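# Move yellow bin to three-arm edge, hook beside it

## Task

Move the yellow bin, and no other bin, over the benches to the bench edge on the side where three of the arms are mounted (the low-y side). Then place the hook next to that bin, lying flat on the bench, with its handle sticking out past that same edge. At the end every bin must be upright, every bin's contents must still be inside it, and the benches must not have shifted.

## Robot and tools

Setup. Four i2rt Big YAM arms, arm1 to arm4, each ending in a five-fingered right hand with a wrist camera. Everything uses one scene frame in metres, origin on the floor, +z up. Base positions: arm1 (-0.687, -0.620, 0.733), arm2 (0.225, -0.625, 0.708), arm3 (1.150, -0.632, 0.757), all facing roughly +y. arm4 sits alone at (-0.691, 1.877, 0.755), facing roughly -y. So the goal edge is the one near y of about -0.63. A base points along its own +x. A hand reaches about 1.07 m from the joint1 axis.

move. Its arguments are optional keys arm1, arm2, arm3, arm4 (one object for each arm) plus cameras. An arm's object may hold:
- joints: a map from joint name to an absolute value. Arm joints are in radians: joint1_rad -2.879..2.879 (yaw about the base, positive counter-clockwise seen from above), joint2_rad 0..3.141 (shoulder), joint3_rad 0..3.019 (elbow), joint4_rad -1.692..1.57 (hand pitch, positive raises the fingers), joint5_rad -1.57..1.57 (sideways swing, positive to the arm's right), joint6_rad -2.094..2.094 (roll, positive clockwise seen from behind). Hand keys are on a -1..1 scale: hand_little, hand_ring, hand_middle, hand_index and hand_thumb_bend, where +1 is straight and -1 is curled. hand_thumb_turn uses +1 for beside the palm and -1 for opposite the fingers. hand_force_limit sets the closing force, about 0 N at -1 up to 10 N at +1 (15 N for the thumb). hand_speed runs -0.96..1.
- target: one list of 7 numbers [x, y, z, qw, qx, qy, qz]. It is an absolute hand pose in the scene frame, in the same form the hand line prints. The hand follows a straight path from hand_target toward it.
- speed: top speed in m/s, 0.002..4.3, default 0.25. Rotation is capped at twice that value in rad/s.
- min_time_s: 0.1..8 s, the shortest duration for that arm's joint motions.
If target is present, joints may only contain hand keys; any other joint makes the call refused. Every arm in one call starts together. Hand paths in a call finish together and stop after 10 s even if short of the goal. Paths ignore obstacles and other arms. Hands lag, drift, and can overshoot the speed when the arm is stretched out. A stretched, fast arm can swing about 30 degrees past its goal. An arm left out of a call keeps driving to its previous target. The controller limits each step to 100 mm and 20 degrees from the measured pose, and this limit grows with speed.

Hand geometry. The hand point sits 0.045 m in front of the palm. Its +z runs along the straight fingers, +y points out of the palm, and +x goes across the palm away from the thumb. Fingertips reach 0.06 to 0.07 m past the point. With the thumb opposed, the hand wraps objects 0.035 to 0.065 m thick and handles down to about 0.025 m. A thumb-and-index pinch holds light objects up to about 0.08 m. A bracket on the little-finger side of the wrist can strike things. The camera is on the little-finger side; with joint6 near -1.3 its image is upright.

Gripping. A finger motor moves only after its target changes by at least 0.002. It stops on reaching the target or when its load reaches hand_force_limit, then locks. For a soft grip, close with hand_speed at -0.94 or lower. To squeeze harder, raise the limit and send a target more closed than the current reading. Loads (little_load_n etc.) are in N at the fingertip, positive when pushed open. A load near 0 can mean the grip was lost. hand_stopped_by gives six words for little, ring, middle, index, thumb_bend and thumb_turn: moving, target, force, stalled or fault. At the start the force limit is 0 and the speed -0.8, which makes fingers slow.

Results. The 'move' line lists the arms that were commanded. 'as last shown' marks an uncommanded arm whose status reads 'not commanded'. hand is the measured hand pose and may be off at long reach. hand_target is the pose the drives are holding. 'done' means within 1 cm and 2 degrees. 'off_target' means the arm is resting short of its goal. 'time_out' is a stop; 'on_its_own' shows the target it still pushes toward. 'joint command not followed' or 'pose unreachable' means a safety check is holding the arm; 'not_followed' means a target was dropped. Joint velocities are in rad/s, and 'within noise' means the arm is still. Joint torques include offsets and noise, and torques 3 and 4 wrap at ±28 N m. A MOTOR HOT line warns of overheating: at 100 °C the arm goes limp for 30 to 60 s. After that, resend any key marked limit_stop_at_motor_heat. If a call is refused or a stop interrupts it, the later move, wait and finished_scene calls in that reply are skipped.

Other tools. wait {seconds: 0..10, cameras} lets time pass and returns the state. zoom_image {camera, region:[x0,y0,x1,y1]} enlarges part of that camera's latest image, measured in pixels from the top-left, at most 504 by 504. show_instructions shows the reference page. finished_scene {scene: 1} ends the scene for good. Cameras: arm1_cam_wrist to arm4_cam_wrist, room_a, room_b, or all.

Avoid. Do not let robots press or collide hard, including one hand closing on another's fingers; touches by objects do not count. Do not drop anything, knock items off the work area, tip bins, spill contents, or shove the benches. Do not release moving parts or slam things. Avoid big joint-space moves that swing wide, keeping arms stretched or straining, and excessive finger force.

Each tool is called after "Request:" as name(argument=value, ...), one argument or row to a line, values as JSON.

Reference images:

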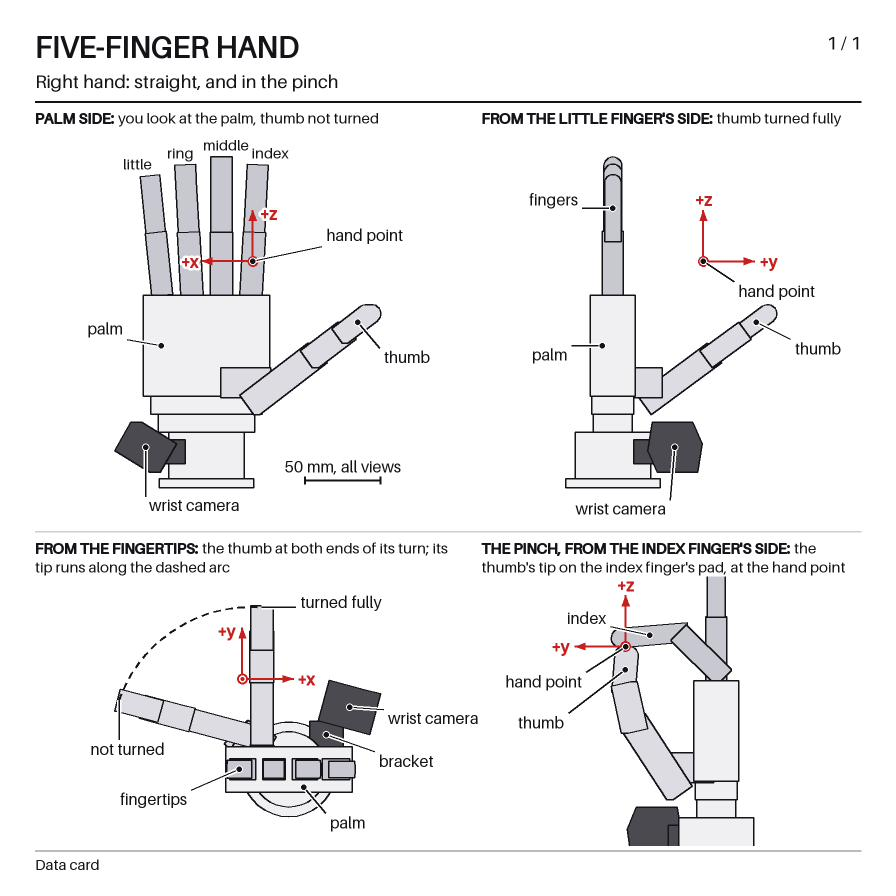

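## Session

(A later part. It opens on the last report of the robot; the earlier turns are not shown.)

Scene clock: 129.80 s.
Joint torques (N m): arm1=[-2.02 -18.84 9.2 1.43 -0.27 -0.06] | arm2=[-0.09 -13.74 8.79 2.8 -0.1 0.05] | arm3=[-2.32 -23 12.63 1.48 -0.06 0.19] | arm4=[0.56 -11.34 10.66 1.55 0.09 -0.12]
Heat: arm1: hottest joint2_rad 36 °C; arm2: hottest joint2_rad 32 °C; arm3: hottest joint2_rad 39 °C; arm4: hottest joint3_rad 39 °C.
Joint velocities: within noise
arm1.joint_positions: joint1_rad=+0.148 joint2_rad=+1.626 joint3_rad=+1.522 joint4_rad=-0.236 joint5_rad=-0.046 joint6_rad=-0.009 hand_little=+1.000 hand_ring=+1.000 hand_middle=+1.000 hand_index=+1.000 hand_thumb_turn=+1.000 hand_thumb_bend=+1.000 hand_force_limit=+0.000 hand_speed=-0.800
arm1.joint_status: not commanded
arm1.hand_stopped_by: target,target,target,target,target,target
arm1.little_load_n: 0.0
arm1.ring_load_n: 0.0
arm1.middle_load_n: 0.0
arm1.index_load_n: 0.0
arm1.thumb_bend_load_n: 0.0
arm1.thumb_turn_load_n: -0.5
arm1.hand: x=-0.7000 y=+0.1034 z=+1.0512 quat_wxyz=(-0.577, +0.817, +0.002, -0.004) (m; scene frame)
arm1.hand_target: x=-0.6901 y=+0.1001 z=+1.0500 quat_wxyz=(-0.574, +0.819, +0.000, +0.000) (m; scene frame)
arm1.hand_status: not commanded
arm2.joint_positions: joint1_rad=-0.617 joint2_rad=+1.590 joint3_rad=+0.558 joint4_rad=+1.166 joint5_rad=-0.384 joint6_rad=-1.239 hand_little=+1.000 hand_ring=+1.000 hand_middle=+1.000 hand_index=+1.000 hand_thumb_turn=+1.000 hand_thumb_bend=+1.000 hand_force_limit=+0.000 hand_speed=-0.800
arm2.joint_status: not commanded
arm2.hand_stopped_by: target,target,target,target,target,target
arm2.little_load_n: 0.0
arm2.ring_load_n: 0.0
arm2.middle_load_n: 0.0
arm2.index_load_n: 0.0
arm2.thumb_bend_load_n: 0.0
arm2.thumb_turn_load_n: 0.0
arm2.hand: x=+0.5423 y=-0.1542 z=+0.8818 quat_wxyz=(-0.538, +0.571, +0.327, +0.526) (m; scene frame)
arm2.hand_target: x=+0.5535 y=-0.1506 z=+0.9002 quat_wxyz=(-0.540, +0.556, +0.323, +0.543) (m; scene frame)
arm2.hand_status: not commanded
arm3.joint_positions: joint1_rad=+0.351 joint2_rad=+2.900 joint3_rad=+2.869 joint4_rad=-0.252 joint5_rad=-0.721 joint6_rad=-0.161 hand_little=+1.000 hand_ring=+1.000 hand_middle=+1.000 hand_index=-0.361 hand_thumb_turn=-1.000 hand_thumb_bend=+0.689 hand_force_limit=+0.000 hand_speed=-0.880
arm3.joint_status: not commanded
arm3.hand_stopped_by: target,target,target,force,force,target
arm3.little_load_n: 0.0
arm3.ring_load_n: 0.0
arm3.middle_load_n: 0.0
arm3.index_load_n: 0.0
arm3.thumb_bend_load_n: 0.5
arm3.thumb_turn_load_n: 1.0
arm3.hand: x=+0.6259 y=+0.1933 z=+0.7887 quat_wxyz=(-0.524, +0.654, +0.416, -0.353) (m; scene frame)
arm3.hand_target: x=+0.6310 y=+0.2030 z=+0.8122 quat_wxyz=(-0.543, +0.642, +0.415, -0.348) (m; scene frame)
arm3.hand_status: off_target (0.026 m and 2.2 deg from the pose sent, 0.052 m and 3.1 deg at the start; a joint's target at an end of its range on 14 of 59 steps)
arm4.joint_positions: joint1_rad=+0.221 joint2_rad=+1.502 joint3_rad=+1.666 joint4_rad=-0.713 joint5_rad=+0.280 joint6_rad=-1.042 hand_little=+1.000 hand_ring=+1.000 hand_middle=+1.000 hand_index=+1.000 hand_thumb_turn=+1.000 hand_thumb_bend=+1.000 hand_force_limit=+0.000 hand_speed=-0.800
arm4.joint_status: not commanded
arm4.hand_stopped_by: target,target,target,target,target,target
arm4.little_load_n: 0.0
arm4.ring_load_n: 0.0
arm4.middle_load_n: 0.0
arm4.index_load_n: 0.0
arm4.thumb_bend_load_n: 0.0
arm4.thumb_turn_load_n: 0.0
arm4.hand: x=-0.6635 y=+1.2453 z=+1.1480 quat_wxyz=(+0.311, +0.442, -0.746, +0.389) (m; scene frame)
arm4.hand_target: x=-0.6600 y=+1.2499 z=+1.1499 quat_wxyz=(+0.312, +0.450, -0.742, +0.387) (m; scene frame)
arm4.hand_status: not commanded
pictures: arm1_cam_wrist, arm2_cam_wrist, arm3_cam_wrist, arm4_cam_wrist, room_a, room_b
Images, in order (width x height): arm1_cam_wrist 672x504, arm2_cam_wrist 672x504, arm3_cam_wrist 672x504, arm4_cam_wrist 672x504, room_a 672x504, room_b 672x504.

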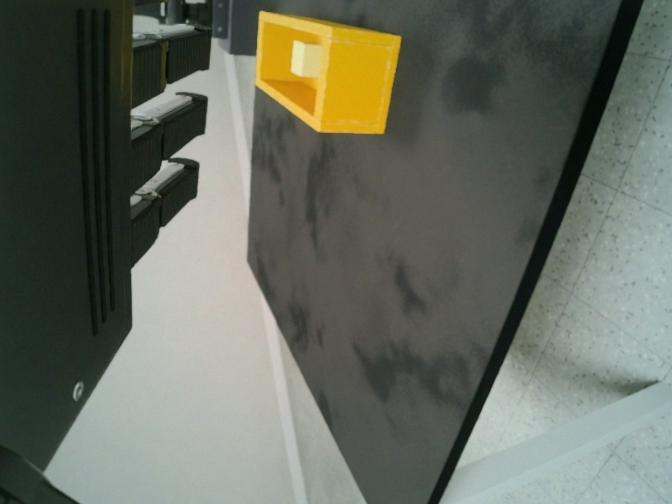

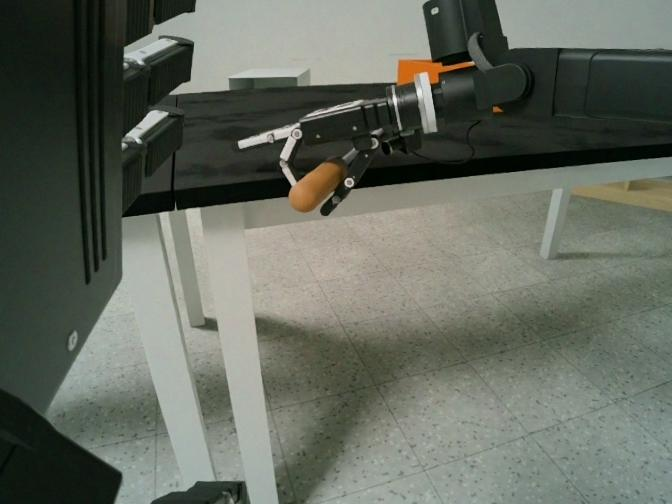

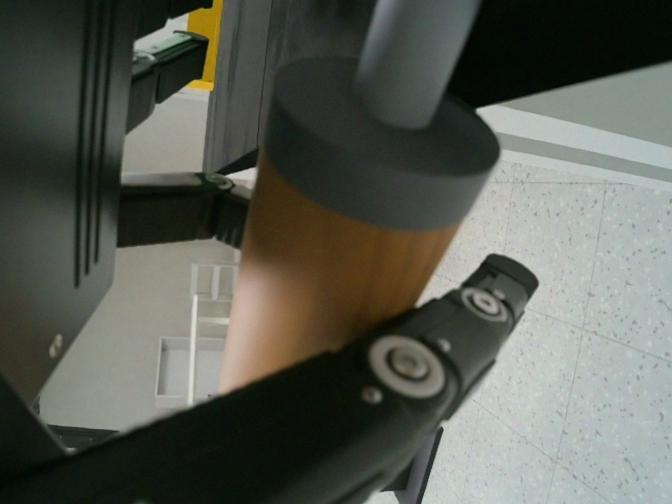

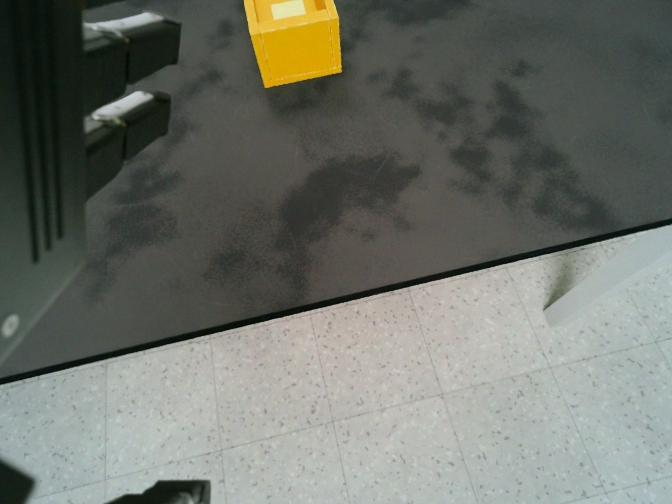

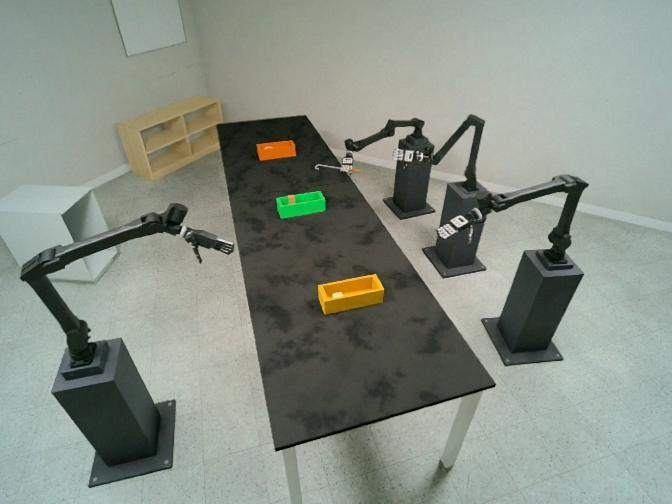

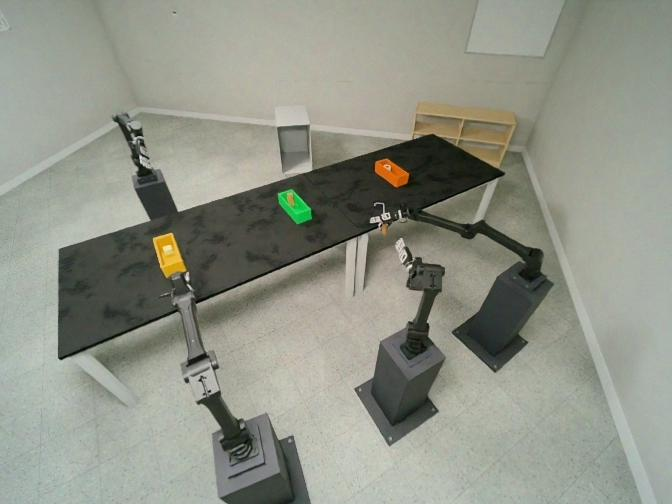

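Request:
move(
  arm3={"joints": {"hand_thumb_bend": 0.1, "hand_index": -0.5, "hand_speed": -0.88, "hand_force_limit": 0.0}},
  cameras=["arm2_cam_wrist", "arm3_cam_wrist"],
)

Request:
zoom_image(
  camera="arm2_cam_wrist",
  region=[240, 60, 480, 240],
)

Scene clock: 133.53 s.
Joint torques (N m): arm1=[-1.96 -18.73 9.21 1.4 -0.27 -0.07] | arm2=[-0.26 -13.68 8.79 2.81 -0.09 0.04] | arm3=[-2.26 -23.47 12.63 1.62 -0.01 0.19] | arm4=[0.85 -11.58 10.71 1.63 0.08 -0.06]
Heat: arm1: hottest joint2_rad 36 °C; arm2: hottest joint2_rad 32 °C; arm3: hottest joint2_rad 40 °C; arm4: hottest joint3_rad 39 °C.
move: arm3 off_target
Joint velocities: within noise
arm1, arm2, arm4: as last shown
arm1.thumb_turn_load_n: 0.0
arm3.joint_positions: joint1_rad=+0.351 joint2_rad=+2.908 joint3_rad=+2.869 joint4_rad=-0.255 joint5_rad=-0.722 joint6_rad=-0.161 hand_little=+1.000 hand_ring=+1.000 hand_middle=+1.000 hand_index=-0.361 hand_thumb_turn=-1.000 hand_thumb_bend=+0.279 hand_force_limit=+0.000 hand_speed=-0.880
arm3.joint_status: hand_index off_target (ended at -0.361, target -0.500); hand_thumb_bend off_target (ended at +0.279, target +0.100); the others done
arm3.hand_stopped_by: target,target,target,force,force,target
arm3.little_load_n: 0.0
arm3.ring_load_n: 0.0
arm3.middle_load_n: 0.0
arm3.index_load_n: 1.0
arm3.thumb_bend_load_n: 7.5
arm3.thumb_turn_load_n: 1.5
arm3.hand: x=+0.6263 y=+0.1919 z=+0.7807 quat_wxyz=(-0.520, +0.657, +0.416, -0.354)
arm3.hand_target: x=+0.6310 y=+0.2030 z=+0.8120 quat_wxyz=(-0.543, +0.642, +0.415, -0.348)
arm3.hand_status: not commanded
Images, in order (width x height): arm2_cam_wrist 672x504, arm3_cam_wrist 672x504.

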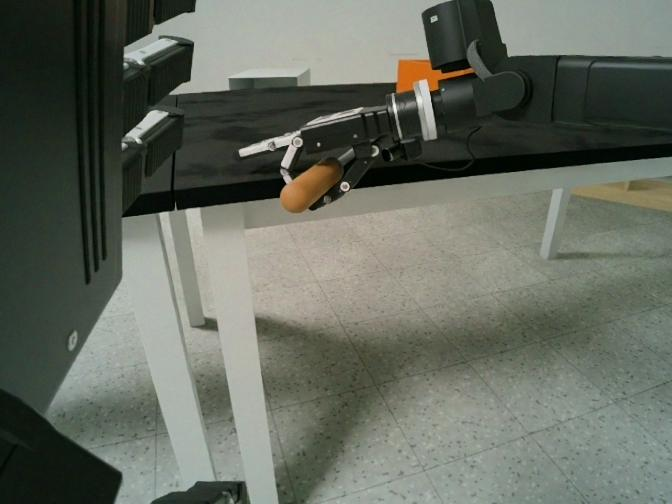

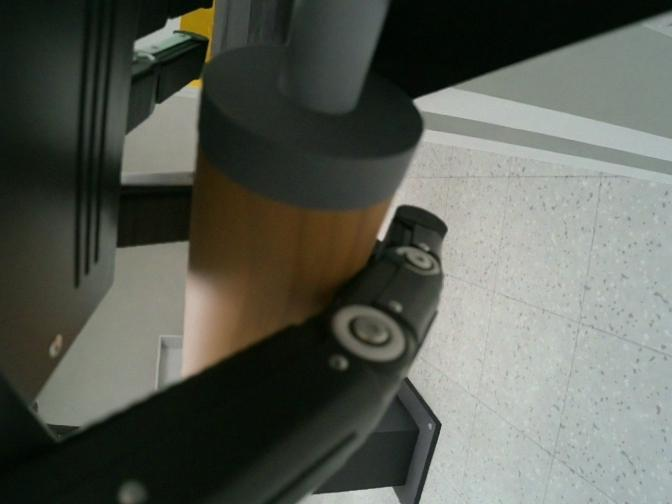

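Scaled by 2.100 from the camera's image (finer frame: 960x720).

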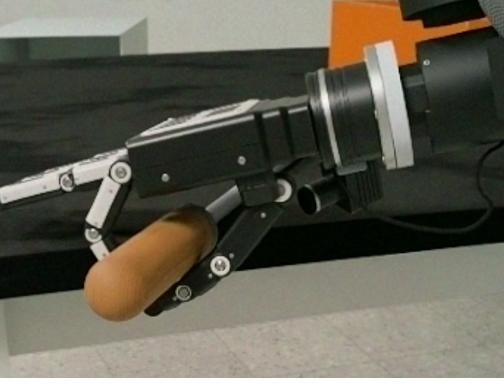

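Request:
move(
  arm3={"target": [0.70, 0.17, 0.870, 0.5391, -0.6424, -0.4172, 0.3501], "speed": 0.1},
  cameras=["arm2_cam_wrist", "arm3_cam_wrist", "room_a"],
)

Request:
zoom_image(
  camera="arm2_cam_wrist",
  region=[240, 60, 520, 240],
)

Request:
zoom_image(
  camera="room_a",
  region=[300, 130, 390, 200],
)

Scene clock: 135.80 s.
Joint torques (N m): arm1=[-2.02 -18.78 9.17 1.4 -0.27 -0.07] | arm2=[-0.15 -13.68 8.77 2.8 -0.1 0.04] | arm3=[-1.96 -24.53 7.97 2.52 -0.24 0.12] | arm4=[0.62 -11.81 10.54 1.65 0.11 -0.08]
Heat: arm1: hottest joint2_rad 36 °C; arm2: hottest joint2_rad 32 °C; arm3: hottest joint2_rad 40 °C; arm4: hottest joint3_rad 39 °C.
move: arm3 off_target
Joint velocities: within noise
arm1, arm2, arm4: as last shown
arm3.joint_positions: joint1_rad=+0.284 joint2_rad=+2.517 joint3_rad=+2.242 joint4_rad=-0.051 joint5_rad=-0.786 joint6_rad=-0.180 hand_little=+1.000 hand_ring=+1.000 hand_middle=+1.000 hand_index=-0.360 hand_thumb_turn=-1.000 hand_thumb_bend=+0.279 hand_force_limit=+0.000 hand_speed=-0.880
arm3.joint_status: not commanded
arm3.hand_stopped_by: target,target,target,force,force,target
arm3.little_load_n: 0.0
arm3.ring_load_n: 0.0
arm3.middle_load_n: 0.0
arm3.index_load_n: 1.0
arm3.thumb_bend_load_n: 7.5
arm3.thumb_turn_load_n: 0.5
arm3.hand: x=+0.6985 y=+0.1630 z=+0.8323 quat_wxyz=(-0.513, +0.663, +0.412, -0.357)
arm3.hand_target: x=+0.7002 y=+0.1694 z=+0.8698 quat_wxyz=(-0.539, +0.643, +0.417, -0.350)
arm3.hand_status: off_target (0.038 m and 3.9 deg from the pose sent, 0.118 m and 2.8 deg at the start)
Images, in order (width x height): arm2_cam_wrist 672x504, arm3_cam_wrist 672x504, room_a 672x504.

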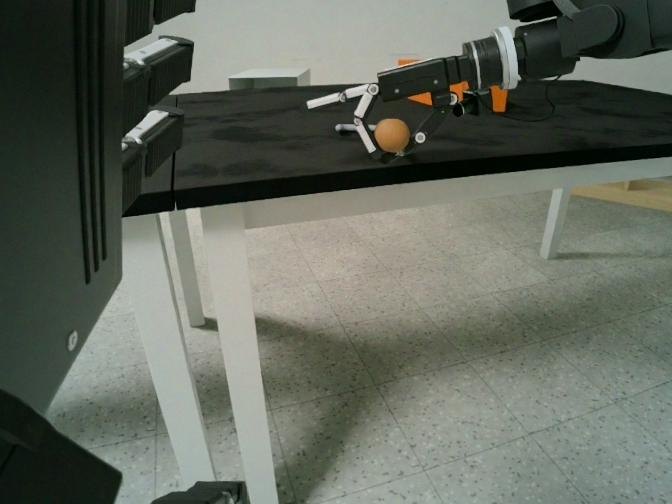

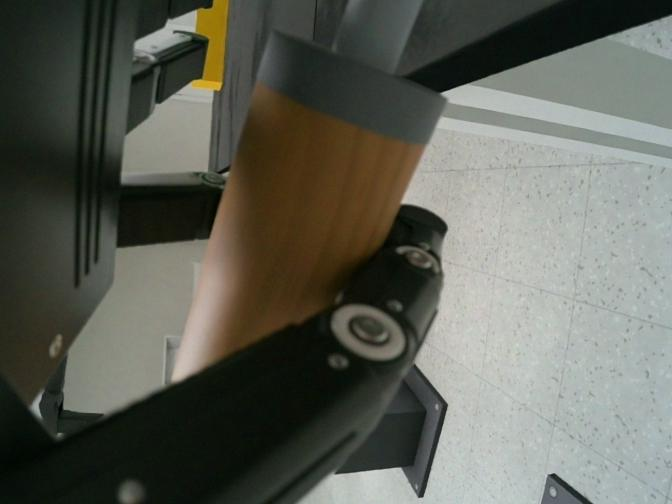

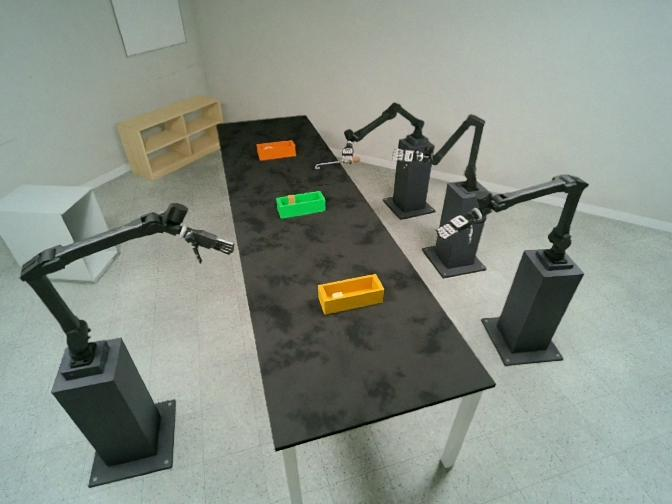

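Scaled by 1.800 from the camera's image (finer frame: 960x720).

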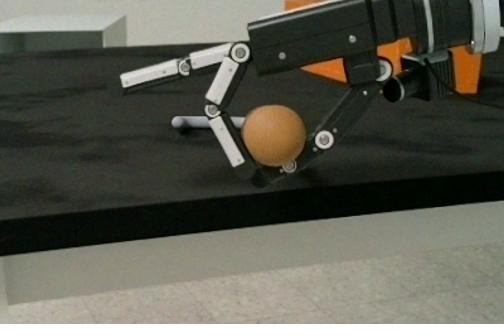

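Scaled by 5.600 from the camera's image (finer frame: 960x720).

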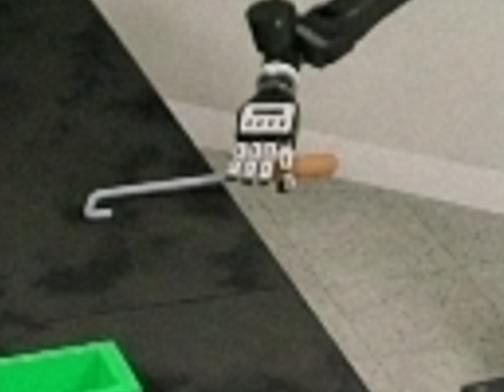

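Request:
move(
  arm3={"target": [0.665, 0.205, 0.840, 0.5391, -0.6424, -0.4172, 0.3501], "speed": 0.1},
  cameras=["arm2_cam_wrist"],
)

Request:
zoom_image(
  camera="arm2_cam_wrist",
  region=[240, 60, 480, 240],
)

Scene clock: 142.63 s.
Joint torques (N m): arm1=[-2.02 -18.73 9.2 1.42 -0.25 -0.07] | arm2=[-0.21 -13.57 8.81 2.78 -0.1 0.04] | arm3=[-1.26 -23.88 13.05 1.61 -0.26 0.21] | arm4=[0.15 -11.75 10.62 1.63 0.12 -0.1]
Heat: arm1: hottest joint2_rad 36 °C; arm2: hottest joint2_rad 33 °C; arm3: hottest joint2_rad 42 °C; arm4: hottest joint3_rad 39 °C.
move: arm3 off_target
Joint velocities: within noise
arm1, arm2, arm4: as last shown
arm1.index_load_n: 0.5
arm1.thumb_turn_load_n: -0.5
arm3.joint_positions: joint1_rad=+0.299 joint2_rad=+2.728 joint3_rad=+2.557 joint4_rad=-0.160 joint5_rad=-0.761 joint6_rad=-0.180 hand_little=+1.000 hand_ring=+1.000 hand_middle=+1.000 hand_index=-0.360 hand_thumb_turn=-1.000 hand_thumb_bend=+0.280 hand_force_limit=+0.000 hand_speed=-0.880
arm3.joint_status: not commanded
arm3.hand_stopped_by: target,target,target,force,force,target
arm3.little_load_n: 0.0
arm3.ring_load_n: 0.0
arm3.middle_load_n: 0.0
arm3.index_load_n: 1.0
arm3.thumb_bend_load_n: 7.5
arm3.thumb_turn_load_n: 0.5
arm3.hand: x=+0.6754 y=+0.1938 z=+0.7934 quat_wxyz=(-0.512, +0.667, +0.411, -0.352)
arm3.hand_target: x=+0.6667 y=+0.2018 z=+0.8402 quat_wxyz=(-0.540, +0.642, +0.417, -0.350)
arm3.hand_status: off_target (0.049 m and 4.2 deg from the pose sent, 0.054 m and 3.9 deg at the start)
Images, in order (width x height): arm2_cam_wrist 672x504.

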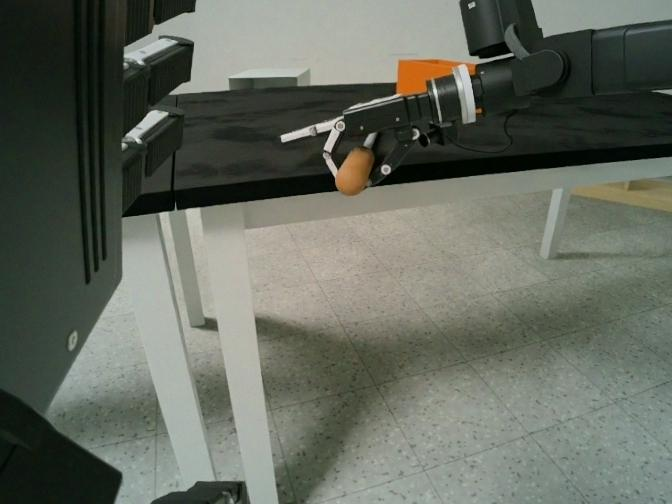

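Scaled by 2.100 from the camera's image (finer frame: 960x720).

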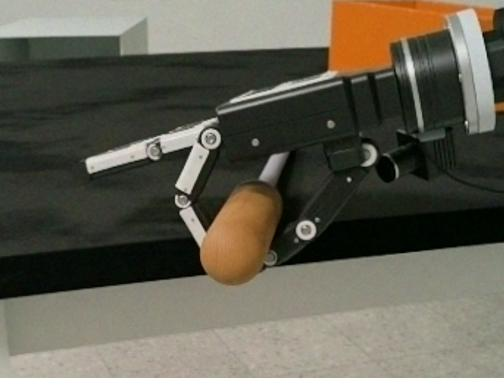

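Request:
move(
  arm3={"target": [0.665, 0.208, 0.825, 0.5391, -0.6424, -0.4172, 0.3501], "speed": 0.06},
)

Request:
move(
  arm3={"joints": {"hand_thumb_bend": 0.5, "hand_speed": -0.88}},
  cameras=["arm2_cam_wrist", "arm3_cam_wrist"],
)

Request:
zoom_image(
  camera="arm2_cam_wrist",
  region=[240, 60, 480, 240],
)

Scene clock: 144.13 s.
Joint torques (N m): arm1=[-2.08 -18.73 9.18 1.42 -0.26 -0.07] | arm2=[-0.15 -13.63 8.77 2.8 -0.1 0.04] | arm3=[-1.44 -23.82 12.89 1.66 -0.09 0.21] | arm4=[0.73 -11.69 10.65 1.7 0.11 -0.09]
Heat: arm1: hottest joint2_rad 36 °C; arm2: hottest joint2_rad 33 °C; arm3: hottest joint2_rad 42 °C; arm4: hottest joint3_rad 39 °C.
move: arm3 off_target
Joint velocities: within noise
arm1, arm2, arm4: as last shown
arm1.index_load_n: 0.0
arm1.thumb_turn_load_n: 0.0
arm3.joint_positions: joint1_rad=+0.300 joint2_rad=+2.754 joint3_rad=+2.597 joint4_rad=-0.160 joint5_rad=-0.765 joint6_rad=-0.180 hand_little=+1.000 hand_ring=+1.000 hand_middle=+1.000 hand_index=-0.360 hand_thumb_turn=-1.000 hand_thumb_bend=+0.280 hand_force_limit=+0.000 hand_speed=-0.880
arm3.joint_status: not commanded
arm3.hand_stopped_by: target,target,target,force,force,target
arm3.little_load_n: 0.0
arm3.ring_load_n: 0.0
arm3.middle_load_n: 0.0
arm3.index_load_n: 1.0
arm3.thumb_bend_load_n: 7.5
arm3.thumb_turn_load_n: 1.0
arm3.hand: x=+0.6728 y=+0.1971 z=+0.7912 quat_wxyz=(-0.517, +0.662, +0.413, -0.353)
arm3.hand_target: x=+0.6663 y=+0.2054 z=+0.8253 quat_wxyz=(-0.540, +0.642, +0.417, -0.350)
arm3.hand_status: off_target (0.036 m and 3.4 deg from the pose sent, 0.036 m and 4.2 deg at the start)
pictures: none

Scene clock: 145.90 s.
Joint torques (N m): arm1=[-1.96 -18.73 9.18 1.4 -0.26 -0.07] | arm2=[-0.09 -13.74 8.77 2.8 -0.1 0.04] | arm3=[-1.44 -23.59 12.48 1.65 -0.09 0.21] | arm4=[0.91 -11.4 10.62 1.69 0.11 -0.07]
Heat: arm1: hottest joint2_rad 36 °C; arm2: hottest joint2_rad 33 °C; arm3: hottest joint2_rad 42 °C; arm4: hottest joint3_rad 39 °C.
move: arm3 done
Joint velocities: within noise
arm1, arm2, arm4: as last shown
arm1.middle_load_n: -0.5
arm1.thumb_turn_load_n: -0.5
arm3.joint_positions: joint1_rad=+0.300 joint2_rad=+2.761 joint3_rad=+2.603 joint4_rad=-0.160 joint5_rad=-0.765 joint6_rad=-0.180 hand_little=+1.000 hand_ring=+1.000 hand_middle=+1.000 hand_index=-0.361 hand_thumb_turn=-1.000 hand_thumb_bend=+0.500 hand_force_limit=+0.000 hand_speed=-0.880
arm3.joint_status: all done
arm3.hand_stopped_by: target,target,target,force,target,target
arm3.little_load_n: 0.0
arm3.ring_load_n: 0.0
arm3.middle_load_n: 0.0
arm3.index_load_n: 0.5
arm3.thumb_bend_load_n: 0.5
arm3.thumb_turn_load_n: 0.0
arm3.hand: x=+0.6726 y=+0.1974 z=+0.7878 quat_wxyz=(-0.516, +0.662, +0.413, -0.353)
arm3.hand_target: x=+0.6663 y=+0.2054 z=+0.8251 quat_wxyz=(-0.540, +0.642, +0.417, -0.350)
arm3.hand_status: not commanded
Images, in order (width x height): arm2_cam_wrist 672x504, arm3_cam_wrist 672x504.

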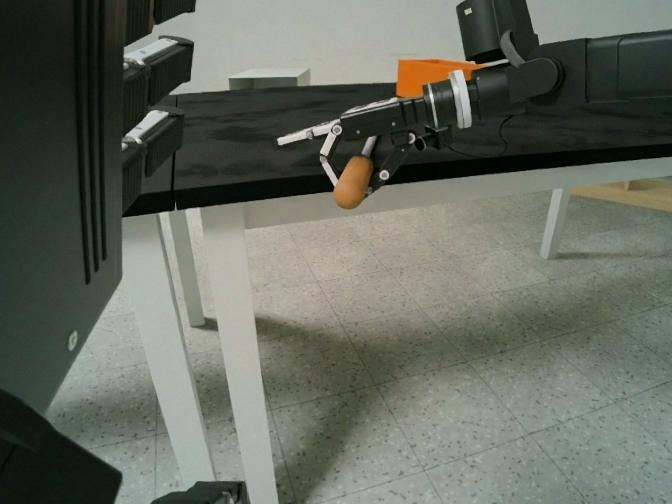

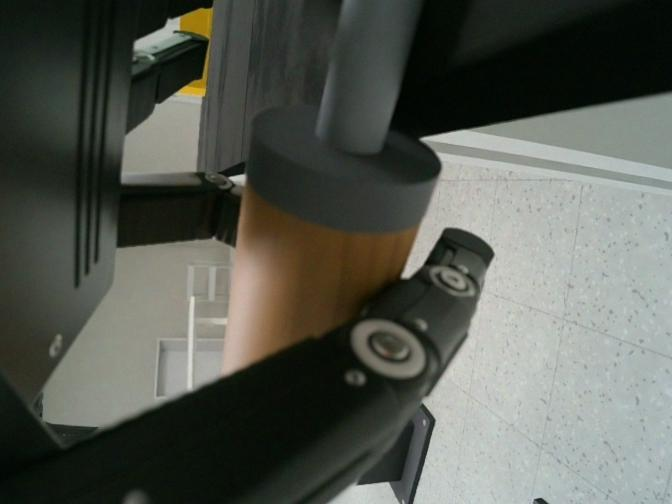

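Scaled by 2.100 from the camera's image (finer frame: 960x720).

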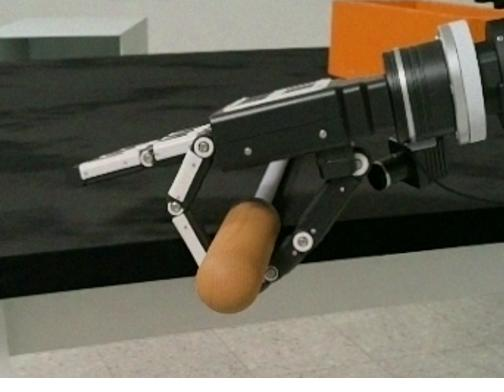

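Request:
move(
  arm3={"target": [0.665, 0.206, 0.810, 0.5391, -0.6424, -0.4172, 0.3501], "speed": 0.06, "joints": {"hand_thumb_bend": 0.7}},
  cameras=["arm2_cam_wrist", "arm3_cam_wrist"],
)

Request:
zoom_image(
  camera="arm2_cam_wrist",
  region=[240, 60, 480, 240],
)

Scene clock: 148.00 s.
Joint torques (N m): arm1=[-2.02 -18.78 9.18 1.39 -0.26 -0.06] | arm2=[-0.15 -13.68 8.85 2.81 -0.09 0.04] | arm3=[-1.32 -22.83 11.15 2.24 -0.09 0.2] | arm4=[0.38 -11.75 10.61 1.72 0.11 -0.06]
Heat: arm1: hottest joint2_rad 36 °C; arm2: hottest joint2_rad 33 °C; arm3: hottest joint2_rad 42 °C; arm4: hottest joint3_rad 39 °C.
move: arm3 off_target
Joint velocities: within noise
arm1, arm2, arm4: as last shown
arm1.middle_load_n: 0.0
arm1.thumb_turn_load_n: 0.0
arm2.little_load_n: -0.5
arm3.joint_positions: joint1_rad=+0.300 joint2_rad=+2.761 joint3_rad=+2.603 joint4_rad=-0.149 joint5_rad=-0.765 joint6_rad=-0.180 hand_little=+1.000 hand_ring=+1.000 hand_middle=+1.000 hand_index=-0.361 hand_thumb_turn=-1.000 hand_thumb_bend=+0.700 hand_force_limit=+0.000 hand_speed=-0.880
arm3.joint_status: all done
arm3.hand_stopped_by: target,target,target,force,target,target
arm3.little_load_n: 0.0
arm3.ring_load_n: 0.0
arm3.middle_load_n: 0.0
arm3.index_load_n: 0.5
arm3.thumb_bend_load_n: 0.0
arm3.thumb_turn_load_n: 0.0
arm3.hand: x=+0.6721 y=+0.1988 z=+0.7898 quat_wxyz=(-0.521, +0.659, +0.414, -0.352)
arm3.hand_target: x=+0.6657 y=+0.2046 z=+0.8100 quat_wxyz=(-0.539, +0.643, +0.417, -0.350)
arm3.hand_status: off_target (0.023 m and 2.8 deg from the pose sent, 0.025 m and 3.5 deg at the start)
Images, in order (width x height): arm2_cam_wrist 672x504, arm3_cam_wrist 672x504.

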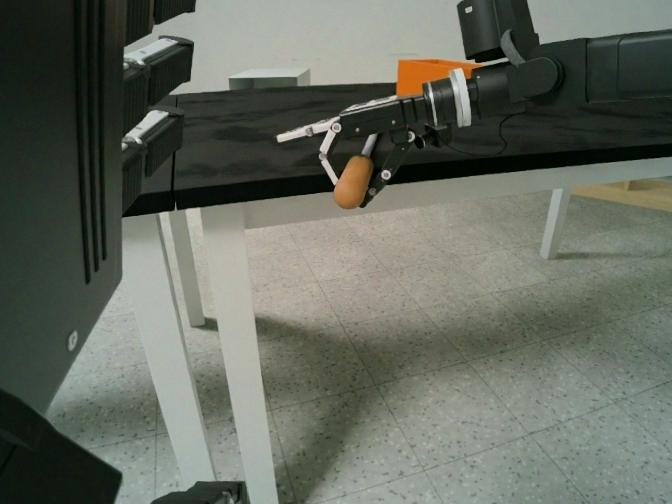

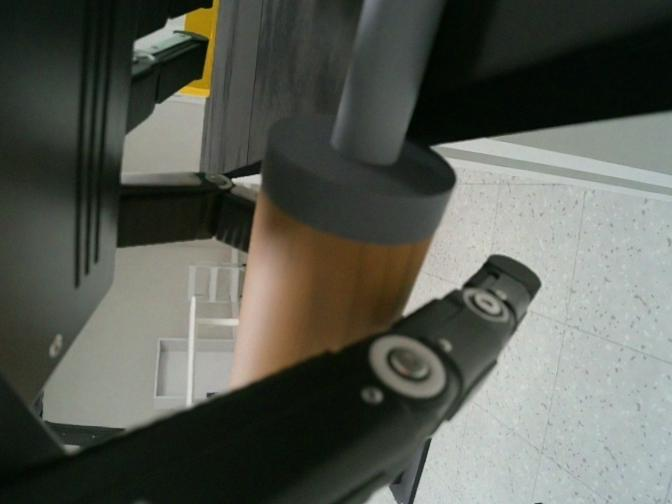

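Scaled by 2.100 from the camera's image (finer frame: 960x720).

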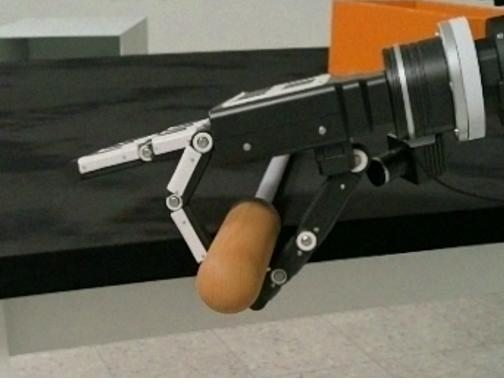

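Request:
move(
  arm3={"joints": {"hand_thumb_bend": 1.0, "hand_index": 0.3, "hand_speed": -0.8}},
)

Request:
move(
  arm3={"target": [0.70, 0.16, 0.95, 0.5391, -0.6424, -0.4172, 0.3501], "speed": 0.12, "joints": {"hand_index": 1.0}},
  cameras=["arm2_cam_wrist", "room_b"],
)

Request:
zoom_image(
  camera="arm2_cam_wrist",
  region=[240, 60, 480, 240],
)

Scene clock: 149.87 s.
Joint torques (N m): arm1=[-2.08 -18.73 9.2 1.4 -0.26 -0.06] | arm2=[-0.26 -13.63 8.81 2.8 -0.09 0.04] | arm3=[-1.32 -22.83 11.15 2.18 -0.08 0.21] | arm4=[0.44 -11.93 10.59 1.63 0.07 -0.11]
Heat: arm1: hottest joint2_rad 36 °C; arm2: hottest joint2_rad 33 °C; arm3: hottest joint2_rad 43 °C; arm4: hottest joint3_rad 39 °C.
move: arm3 done
Joint velocities: within noise
arm1, arm2, arm4: as last shown
arm1.thumb_turn_load_n: -0.5
arm2.little_load_n: 0.0
arm2.index_load_n: -0.5
arm3.joint_positions: joint1_rad=+0.300 joint2_rad=+2.761 joint3_rad=+2.603 joint4_rad=-0.148 joint5_rad=-0.765 joint6_rad=-0.180 hand_little=+1.000 hand_ring=+1.000 hand_middle=+1.000 hand_index=+0.300 hand_thumb_turn=-1.000 hand_thumb_bend=+1.000 hand_force_limit=+0.000 hand_speed=-0.800
arm3.joint_status: all done
arm3.hand_stopped_by: target,target,target,target,target,target
arm3.little_load_n: 0.0
arm3.ring_load_n: 0.0
arm3.middle_load_n: -0.5
arm3.index_load_n: 0.0
arm3.thumb_bend_load_n: 0.0
arm3.thumb_turn_load_n: 0.0
arm3.hand: x=+0.6721 y=+0.1989 z=+0.7900 quat_wxyz=(-0.521, +0.658, +0.414, -0.352)
arm3.hand_target: x=+0.6657 y=+0.2046 z=+0.8100 quat_wxyz=(-0.539, +0.643, +0.417, -0.350)
arm3.hand_status: not commanded
pictures: none

Scene clock: 152.03 s.
Joint torques (N m): arm1=[-2.02 -18.78 9.2 1.39 -0.26 -0.06] | arm2=[-0.26 -13.68 8.8 2.8 -0.09 0.05] | arm3=[-2.2 -22.3 7.5 1.35 -0.17 0.14] | arm4=[0.56 -11.16 10.69 1.65 0.1 -0.09]
Heat: arm1: hottest joint2_rad 36 °C; arm2: hottest joint2_rad 33 °C; arm3: hottest joint2_rad 43 °C; arm4: hottest joint3_rad 39 °C.
move: arm3 done
Joint velocities: within noise
arm1.joint_positions: joint1_rad=+0.148 joint2_rad=+1.626 joint3_rad=+1.522 joint4_rad=-0.236 joint5_rad=-0.046 joint6_rad=-0.009 hand_little=+1.000 hand_ring=+1.000 hand_middle=+1.000 hand_index=+1.000 hand_thumb_turn=+1.000 hand_thumb_bend=+1.000 hand_force_limit=+0.000 hand_speed=-0.800
arm1.joint_status: not commanded
arm1.hand_stopped_by: target,target,target,target,target,target
arm1.little_load_n: 0.0
arm1.ring_load_n: 0.0
arm1.middle_load_n: 0.0
arm1.index_load_n: 0.0
arm1.thumb_bend_load_n: 0.0
arm1.thumb_turn_load_n: 0.0
arm1.hand: x=-0.7000 y=+0.1034 z=+1.0512 quat_wxyz=(-0.577, +0.817, +0.002, -0.004)
arm1.hand_target: x=-0.6901 y=+0.1001 z=+1.0500 quat_wxyz=(-0.574, +0.819, +0.000, +0.000)
arm1.hand_status: not commanded
arm2.joint_positions: joint1_rad=-0.617 joint2_rad=+1.590 joint3_rad=+0.558 joint4_rad=+1.166 joint5_rad=-0.384 joint6_rad=-1.239 hand_little=+1.000 hand_ring=+1.000 hand_middle=+1.000 hand_index=+1.000 hand_thumb_turn=+1.000 hand_thumb_bend=+1.000 hand_force_limit=+0.000 hand_speed=-0.800
arm2.joint_status: not commanded
arm2.hand_stopped_by: target,target,target,target,target,target
arm2.little_load_n: 0.0
arm2.ring_load_n: 0.0
arm2.middle_load_n: 0.0
arm2.index_load_n: 0.0
arm2.thumb_bend_load_n: 0.0
arm2.thumb_turn_load_n: 0.0
arm2.hand: x=+0.5423 y=-0.1542 z=+0.8818 quat_wxyz=(-0.538, +0.571, +0.327, +0.526)
arm2.hand_target: x=+0.5535 y=-0.1506 z=+0.9002 quat_wxyz=(-0.540, +0.556, +0.323, +0.543)
arm2.hand_status: not commanded
arm3.joint_positions: joint1_rad=+0.292 joint2_rad=+2.404 joint3_rad=+2.300 joint4_rad=-0.151 joint5_rad=-0.782 joint6_rad=-0.180 hand_little=+1.000 hand_ring=+1.000 hand_middle=+1.000 hand_index=+1.000 hand_thumb_turn=-1.000 hand_thumb_bend=+1.000 hand_force_limit=+0.000 hand_speed=-0.800
arm3.joint_status: all done
arm3.hand_stopped_by: target,target,target,target,target,target
arm3.little_load_n: 0.0
arm3.ring_load_n: 0.0
arm3.middle_load_n: 0.0
arm3.index_load_n: -0.5
arm3.thumb_bend_load_n: 0.0
arm3.thumb_turn_load_n: 0.0
arm3.hand: x=+0.6932 y=+0.1591 z=+0.9470 quat_wxyz=(-0.539, +0.640, +0.419, -0.352)
arm3.hand_target: x=+0.6998 y=+0.1600 z=+0.9500 quat_wxyz=(-0.539, +0.642, +0.417, -0.350)
arm3.hand_status: done (0.008 m and 0.4 deg from the pose sent, 0.167 m and 2.7 deg at the start)
arm4.joint_positions: joint1_rad=+0.221 joint2_rad=+1.502 joint3_rad=+1.666 joint4_rad=-0.713 joint5_rad=+0.280 joint6_rad=-1.042 hand_little=+1.000 hand_ring=+1.000 hand_middle=+1.000 hand_index=+1.000 hand_thumb_turn=+1.000 hand_thumb_bend=+1.000 hand_force_limit=+0.000 hand_speed=-0.800
arm4.joint_status: not commanded
arm4.hand_stopped_by: target,target,target,target,target,target
arm4.little_load_n: 0.0
arm4.ring_load_n: 0.0
arm4.middle_load_n: 0.0
arm4.index_load_n: 0.0
arm4.thumb_bend_load_n: 0.0
arm4.thumb_turn_load_n: 0.0
arm4.hand: x=-0.6635 y=+1.2453 z=+1.1480 quat_wxyz=(+0.311, +0.442, -0.746, +0.389)
arm4.hand_target: x=-0.6600 y=+1.2499 z=+1.1499 quat_wxyz=(+0.312, +0.450, -0.742, +0.387)
arm4.hand_status: not commanded
Images, in order (width x height): arm2_cam_wrist 672x504, room_b 672x504.

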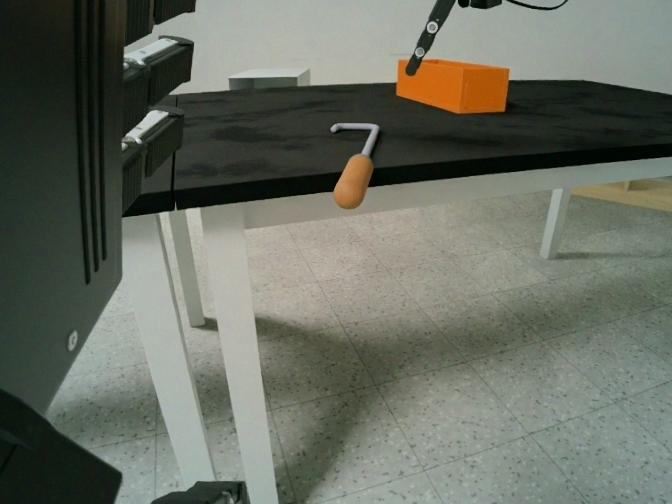

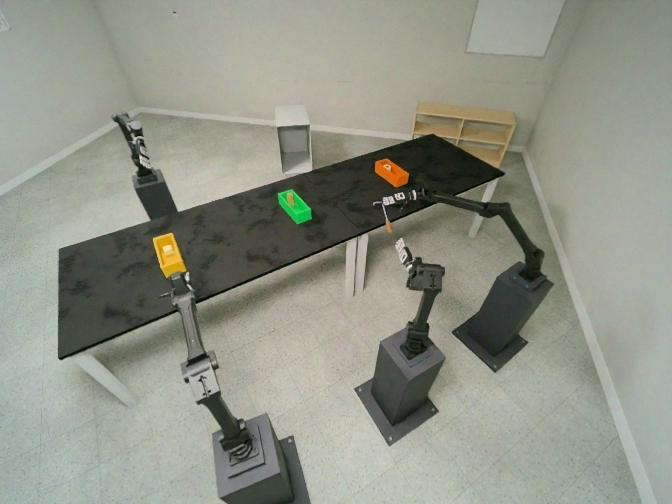

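Scaled by 2.100 from the camera's image (finer frame: 960x720).

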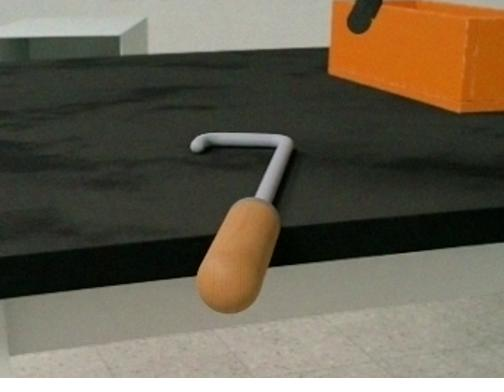

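Request:
move(
  arm3={"target": [1.25, -0.15, 1.15, 0.5702, -0.6794, -0.3537, 0.2968], "speed": 0.3, "joints": {"hand_thumb_turn": 1.0}},
  arm2={"target": [0.64, 0.06, 0.97, 0.6250, -0.7449, -0.1788, 0.1500], "speed": 0.2, "joints": {"hand_thumb_turn": -1.0, "hand_index": 0.15, "hand_middle": 0.15}},
  cameras=["arm2_cam_wrist", "arm3_cam_wrist", "room_b"],
)

Scene clock: 159.47 s.
Joint torques (N m): arm1=[-2.02 -18.84 9.18 1.44 -0.26 -0.07] | arm2=[-0.09 -27.16 14.54 1.48 -0.52 0.02] | arm3=[-0.97 -10.29 10.69 0.23 -0.73 0.1] | arm4=[0.56 -11.28 10.65 1.66 0.11 -0.09]
Heat: arm1: hottest joint2_rad 36 °C; arm2: hottest joint2_rad 34 °C; arm3: hottest joint2_rad 42 °C; arm4: hottest joint3_rad 39 °C.
move: arm2 off_target; arm3 off_target
Joint velocities: within noise
arm1, arm4: as last shown
arm1.index_load_n: -0.5
arm1.thumb_turn_load_n: -0.5
arm2.joint_positions: joint1_rad=-0.733 joint2_rad=+2.204 joint3_rad=+2.168 joint4_rad=-0.485 joint5_rad=-1.196 joint6_rad=-0.462 hand_little=+1.000 hand_ring=+1.000 hand_middle=+0.150 hand_index=+0.150 hand_thumb_turn=-1.000 hand_thumb_bend=+1.000 hand_force_limit=+0.000 hand_speed=-0.800
arm2.joint_status: all done
arm2.hand_stopped_by: target,target,target,target,target,target
arm2.little_load_n: 0.0
arm2.ring_load_n: 0.0
arm2.middle_load_n: 0.0
arm2.index_load_n: 0.0
arm2.thumb_bend_load_n: 0.0
arm2.thumb_turn_load_n: 0.0
arm2.hand: x=+0.6254 y=+0.0581 z=+0.9679 quat_wxyz=(-0.621, +0.747, +0.176, -0.159)
arm2.hand_target: x=+0.6395 y=+0.0593 z=+0.9700 quat_wxyz=(-0.626, +0.745, +0.178, -0.150)
arm2.hand_status: off_target (0.015 m and 1.1 deg from the pose sent, 0.251 m and 84.3 deg at the start)
arm3.joint_positions: joint1_rad=-0.648 joint2_rad=+1.557 joint3_rad=+1.647 joint4_rad=-1.477 joint5_rad=-1.386 joint6_rad=-1.337 hand_little=+1.000 hand_ring=+1.000 hand_middle=+1.000 hand_index=+1.000 hand_thumb_turn=+1.000 hand_thumb_bend=+1.000 hand_force_limit=+0.000 hand_speed=-0.800
arm3.joint_status: all done
arm3.hand_stopped_by: target,target,target,target,target,target
arm3.little_load_n: 0.0
arm3.ring_load_n: 0.0
arm3.middle_load_n: 0.0
arm3.index_load_n: 0.0
arm3.thumb_bend_load_n: 0.0
arm3.thumb_turn_load_n: 0.0
arm3.hand: x=+1.2489 y=-0.1584 z=+1.1375 quat_wxyz=(-0.564, +0.688, +0.336, -0.308)
arm3.hand_target: x=+1.2497 y=-0.1506 z=+1.1498 quat_wxyz=(-0.571, +0.680, +0.353, -0.296)
arm3.hand_status: off_target (0.015 m and 2.7 deg from the pose sent, 0.668 m and 11.3 deg at the start)
Images, in order (width x height): arm2_cam_wrist 672x504, arm3_cam_wrist 672x504, room_b 672x504.

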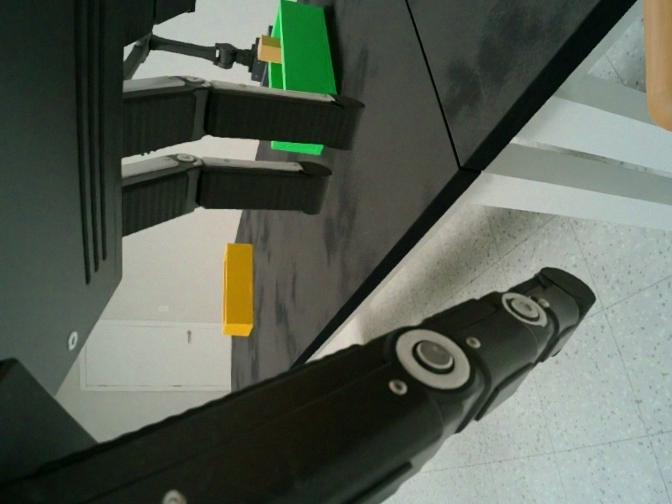

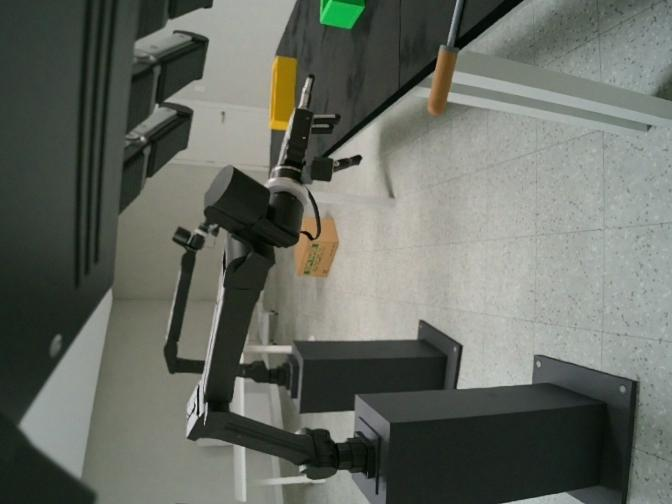

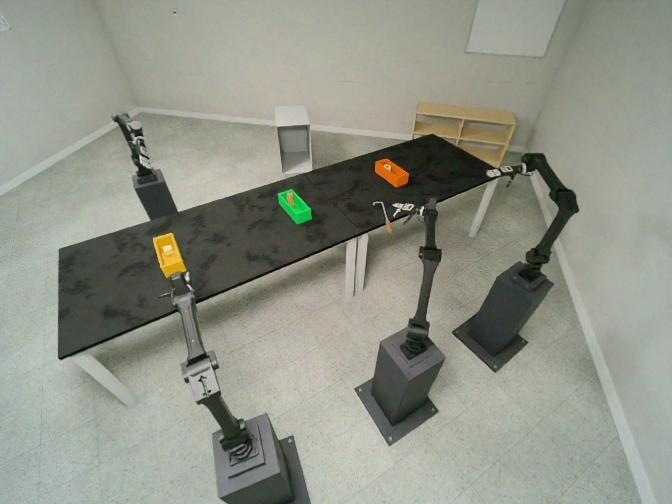

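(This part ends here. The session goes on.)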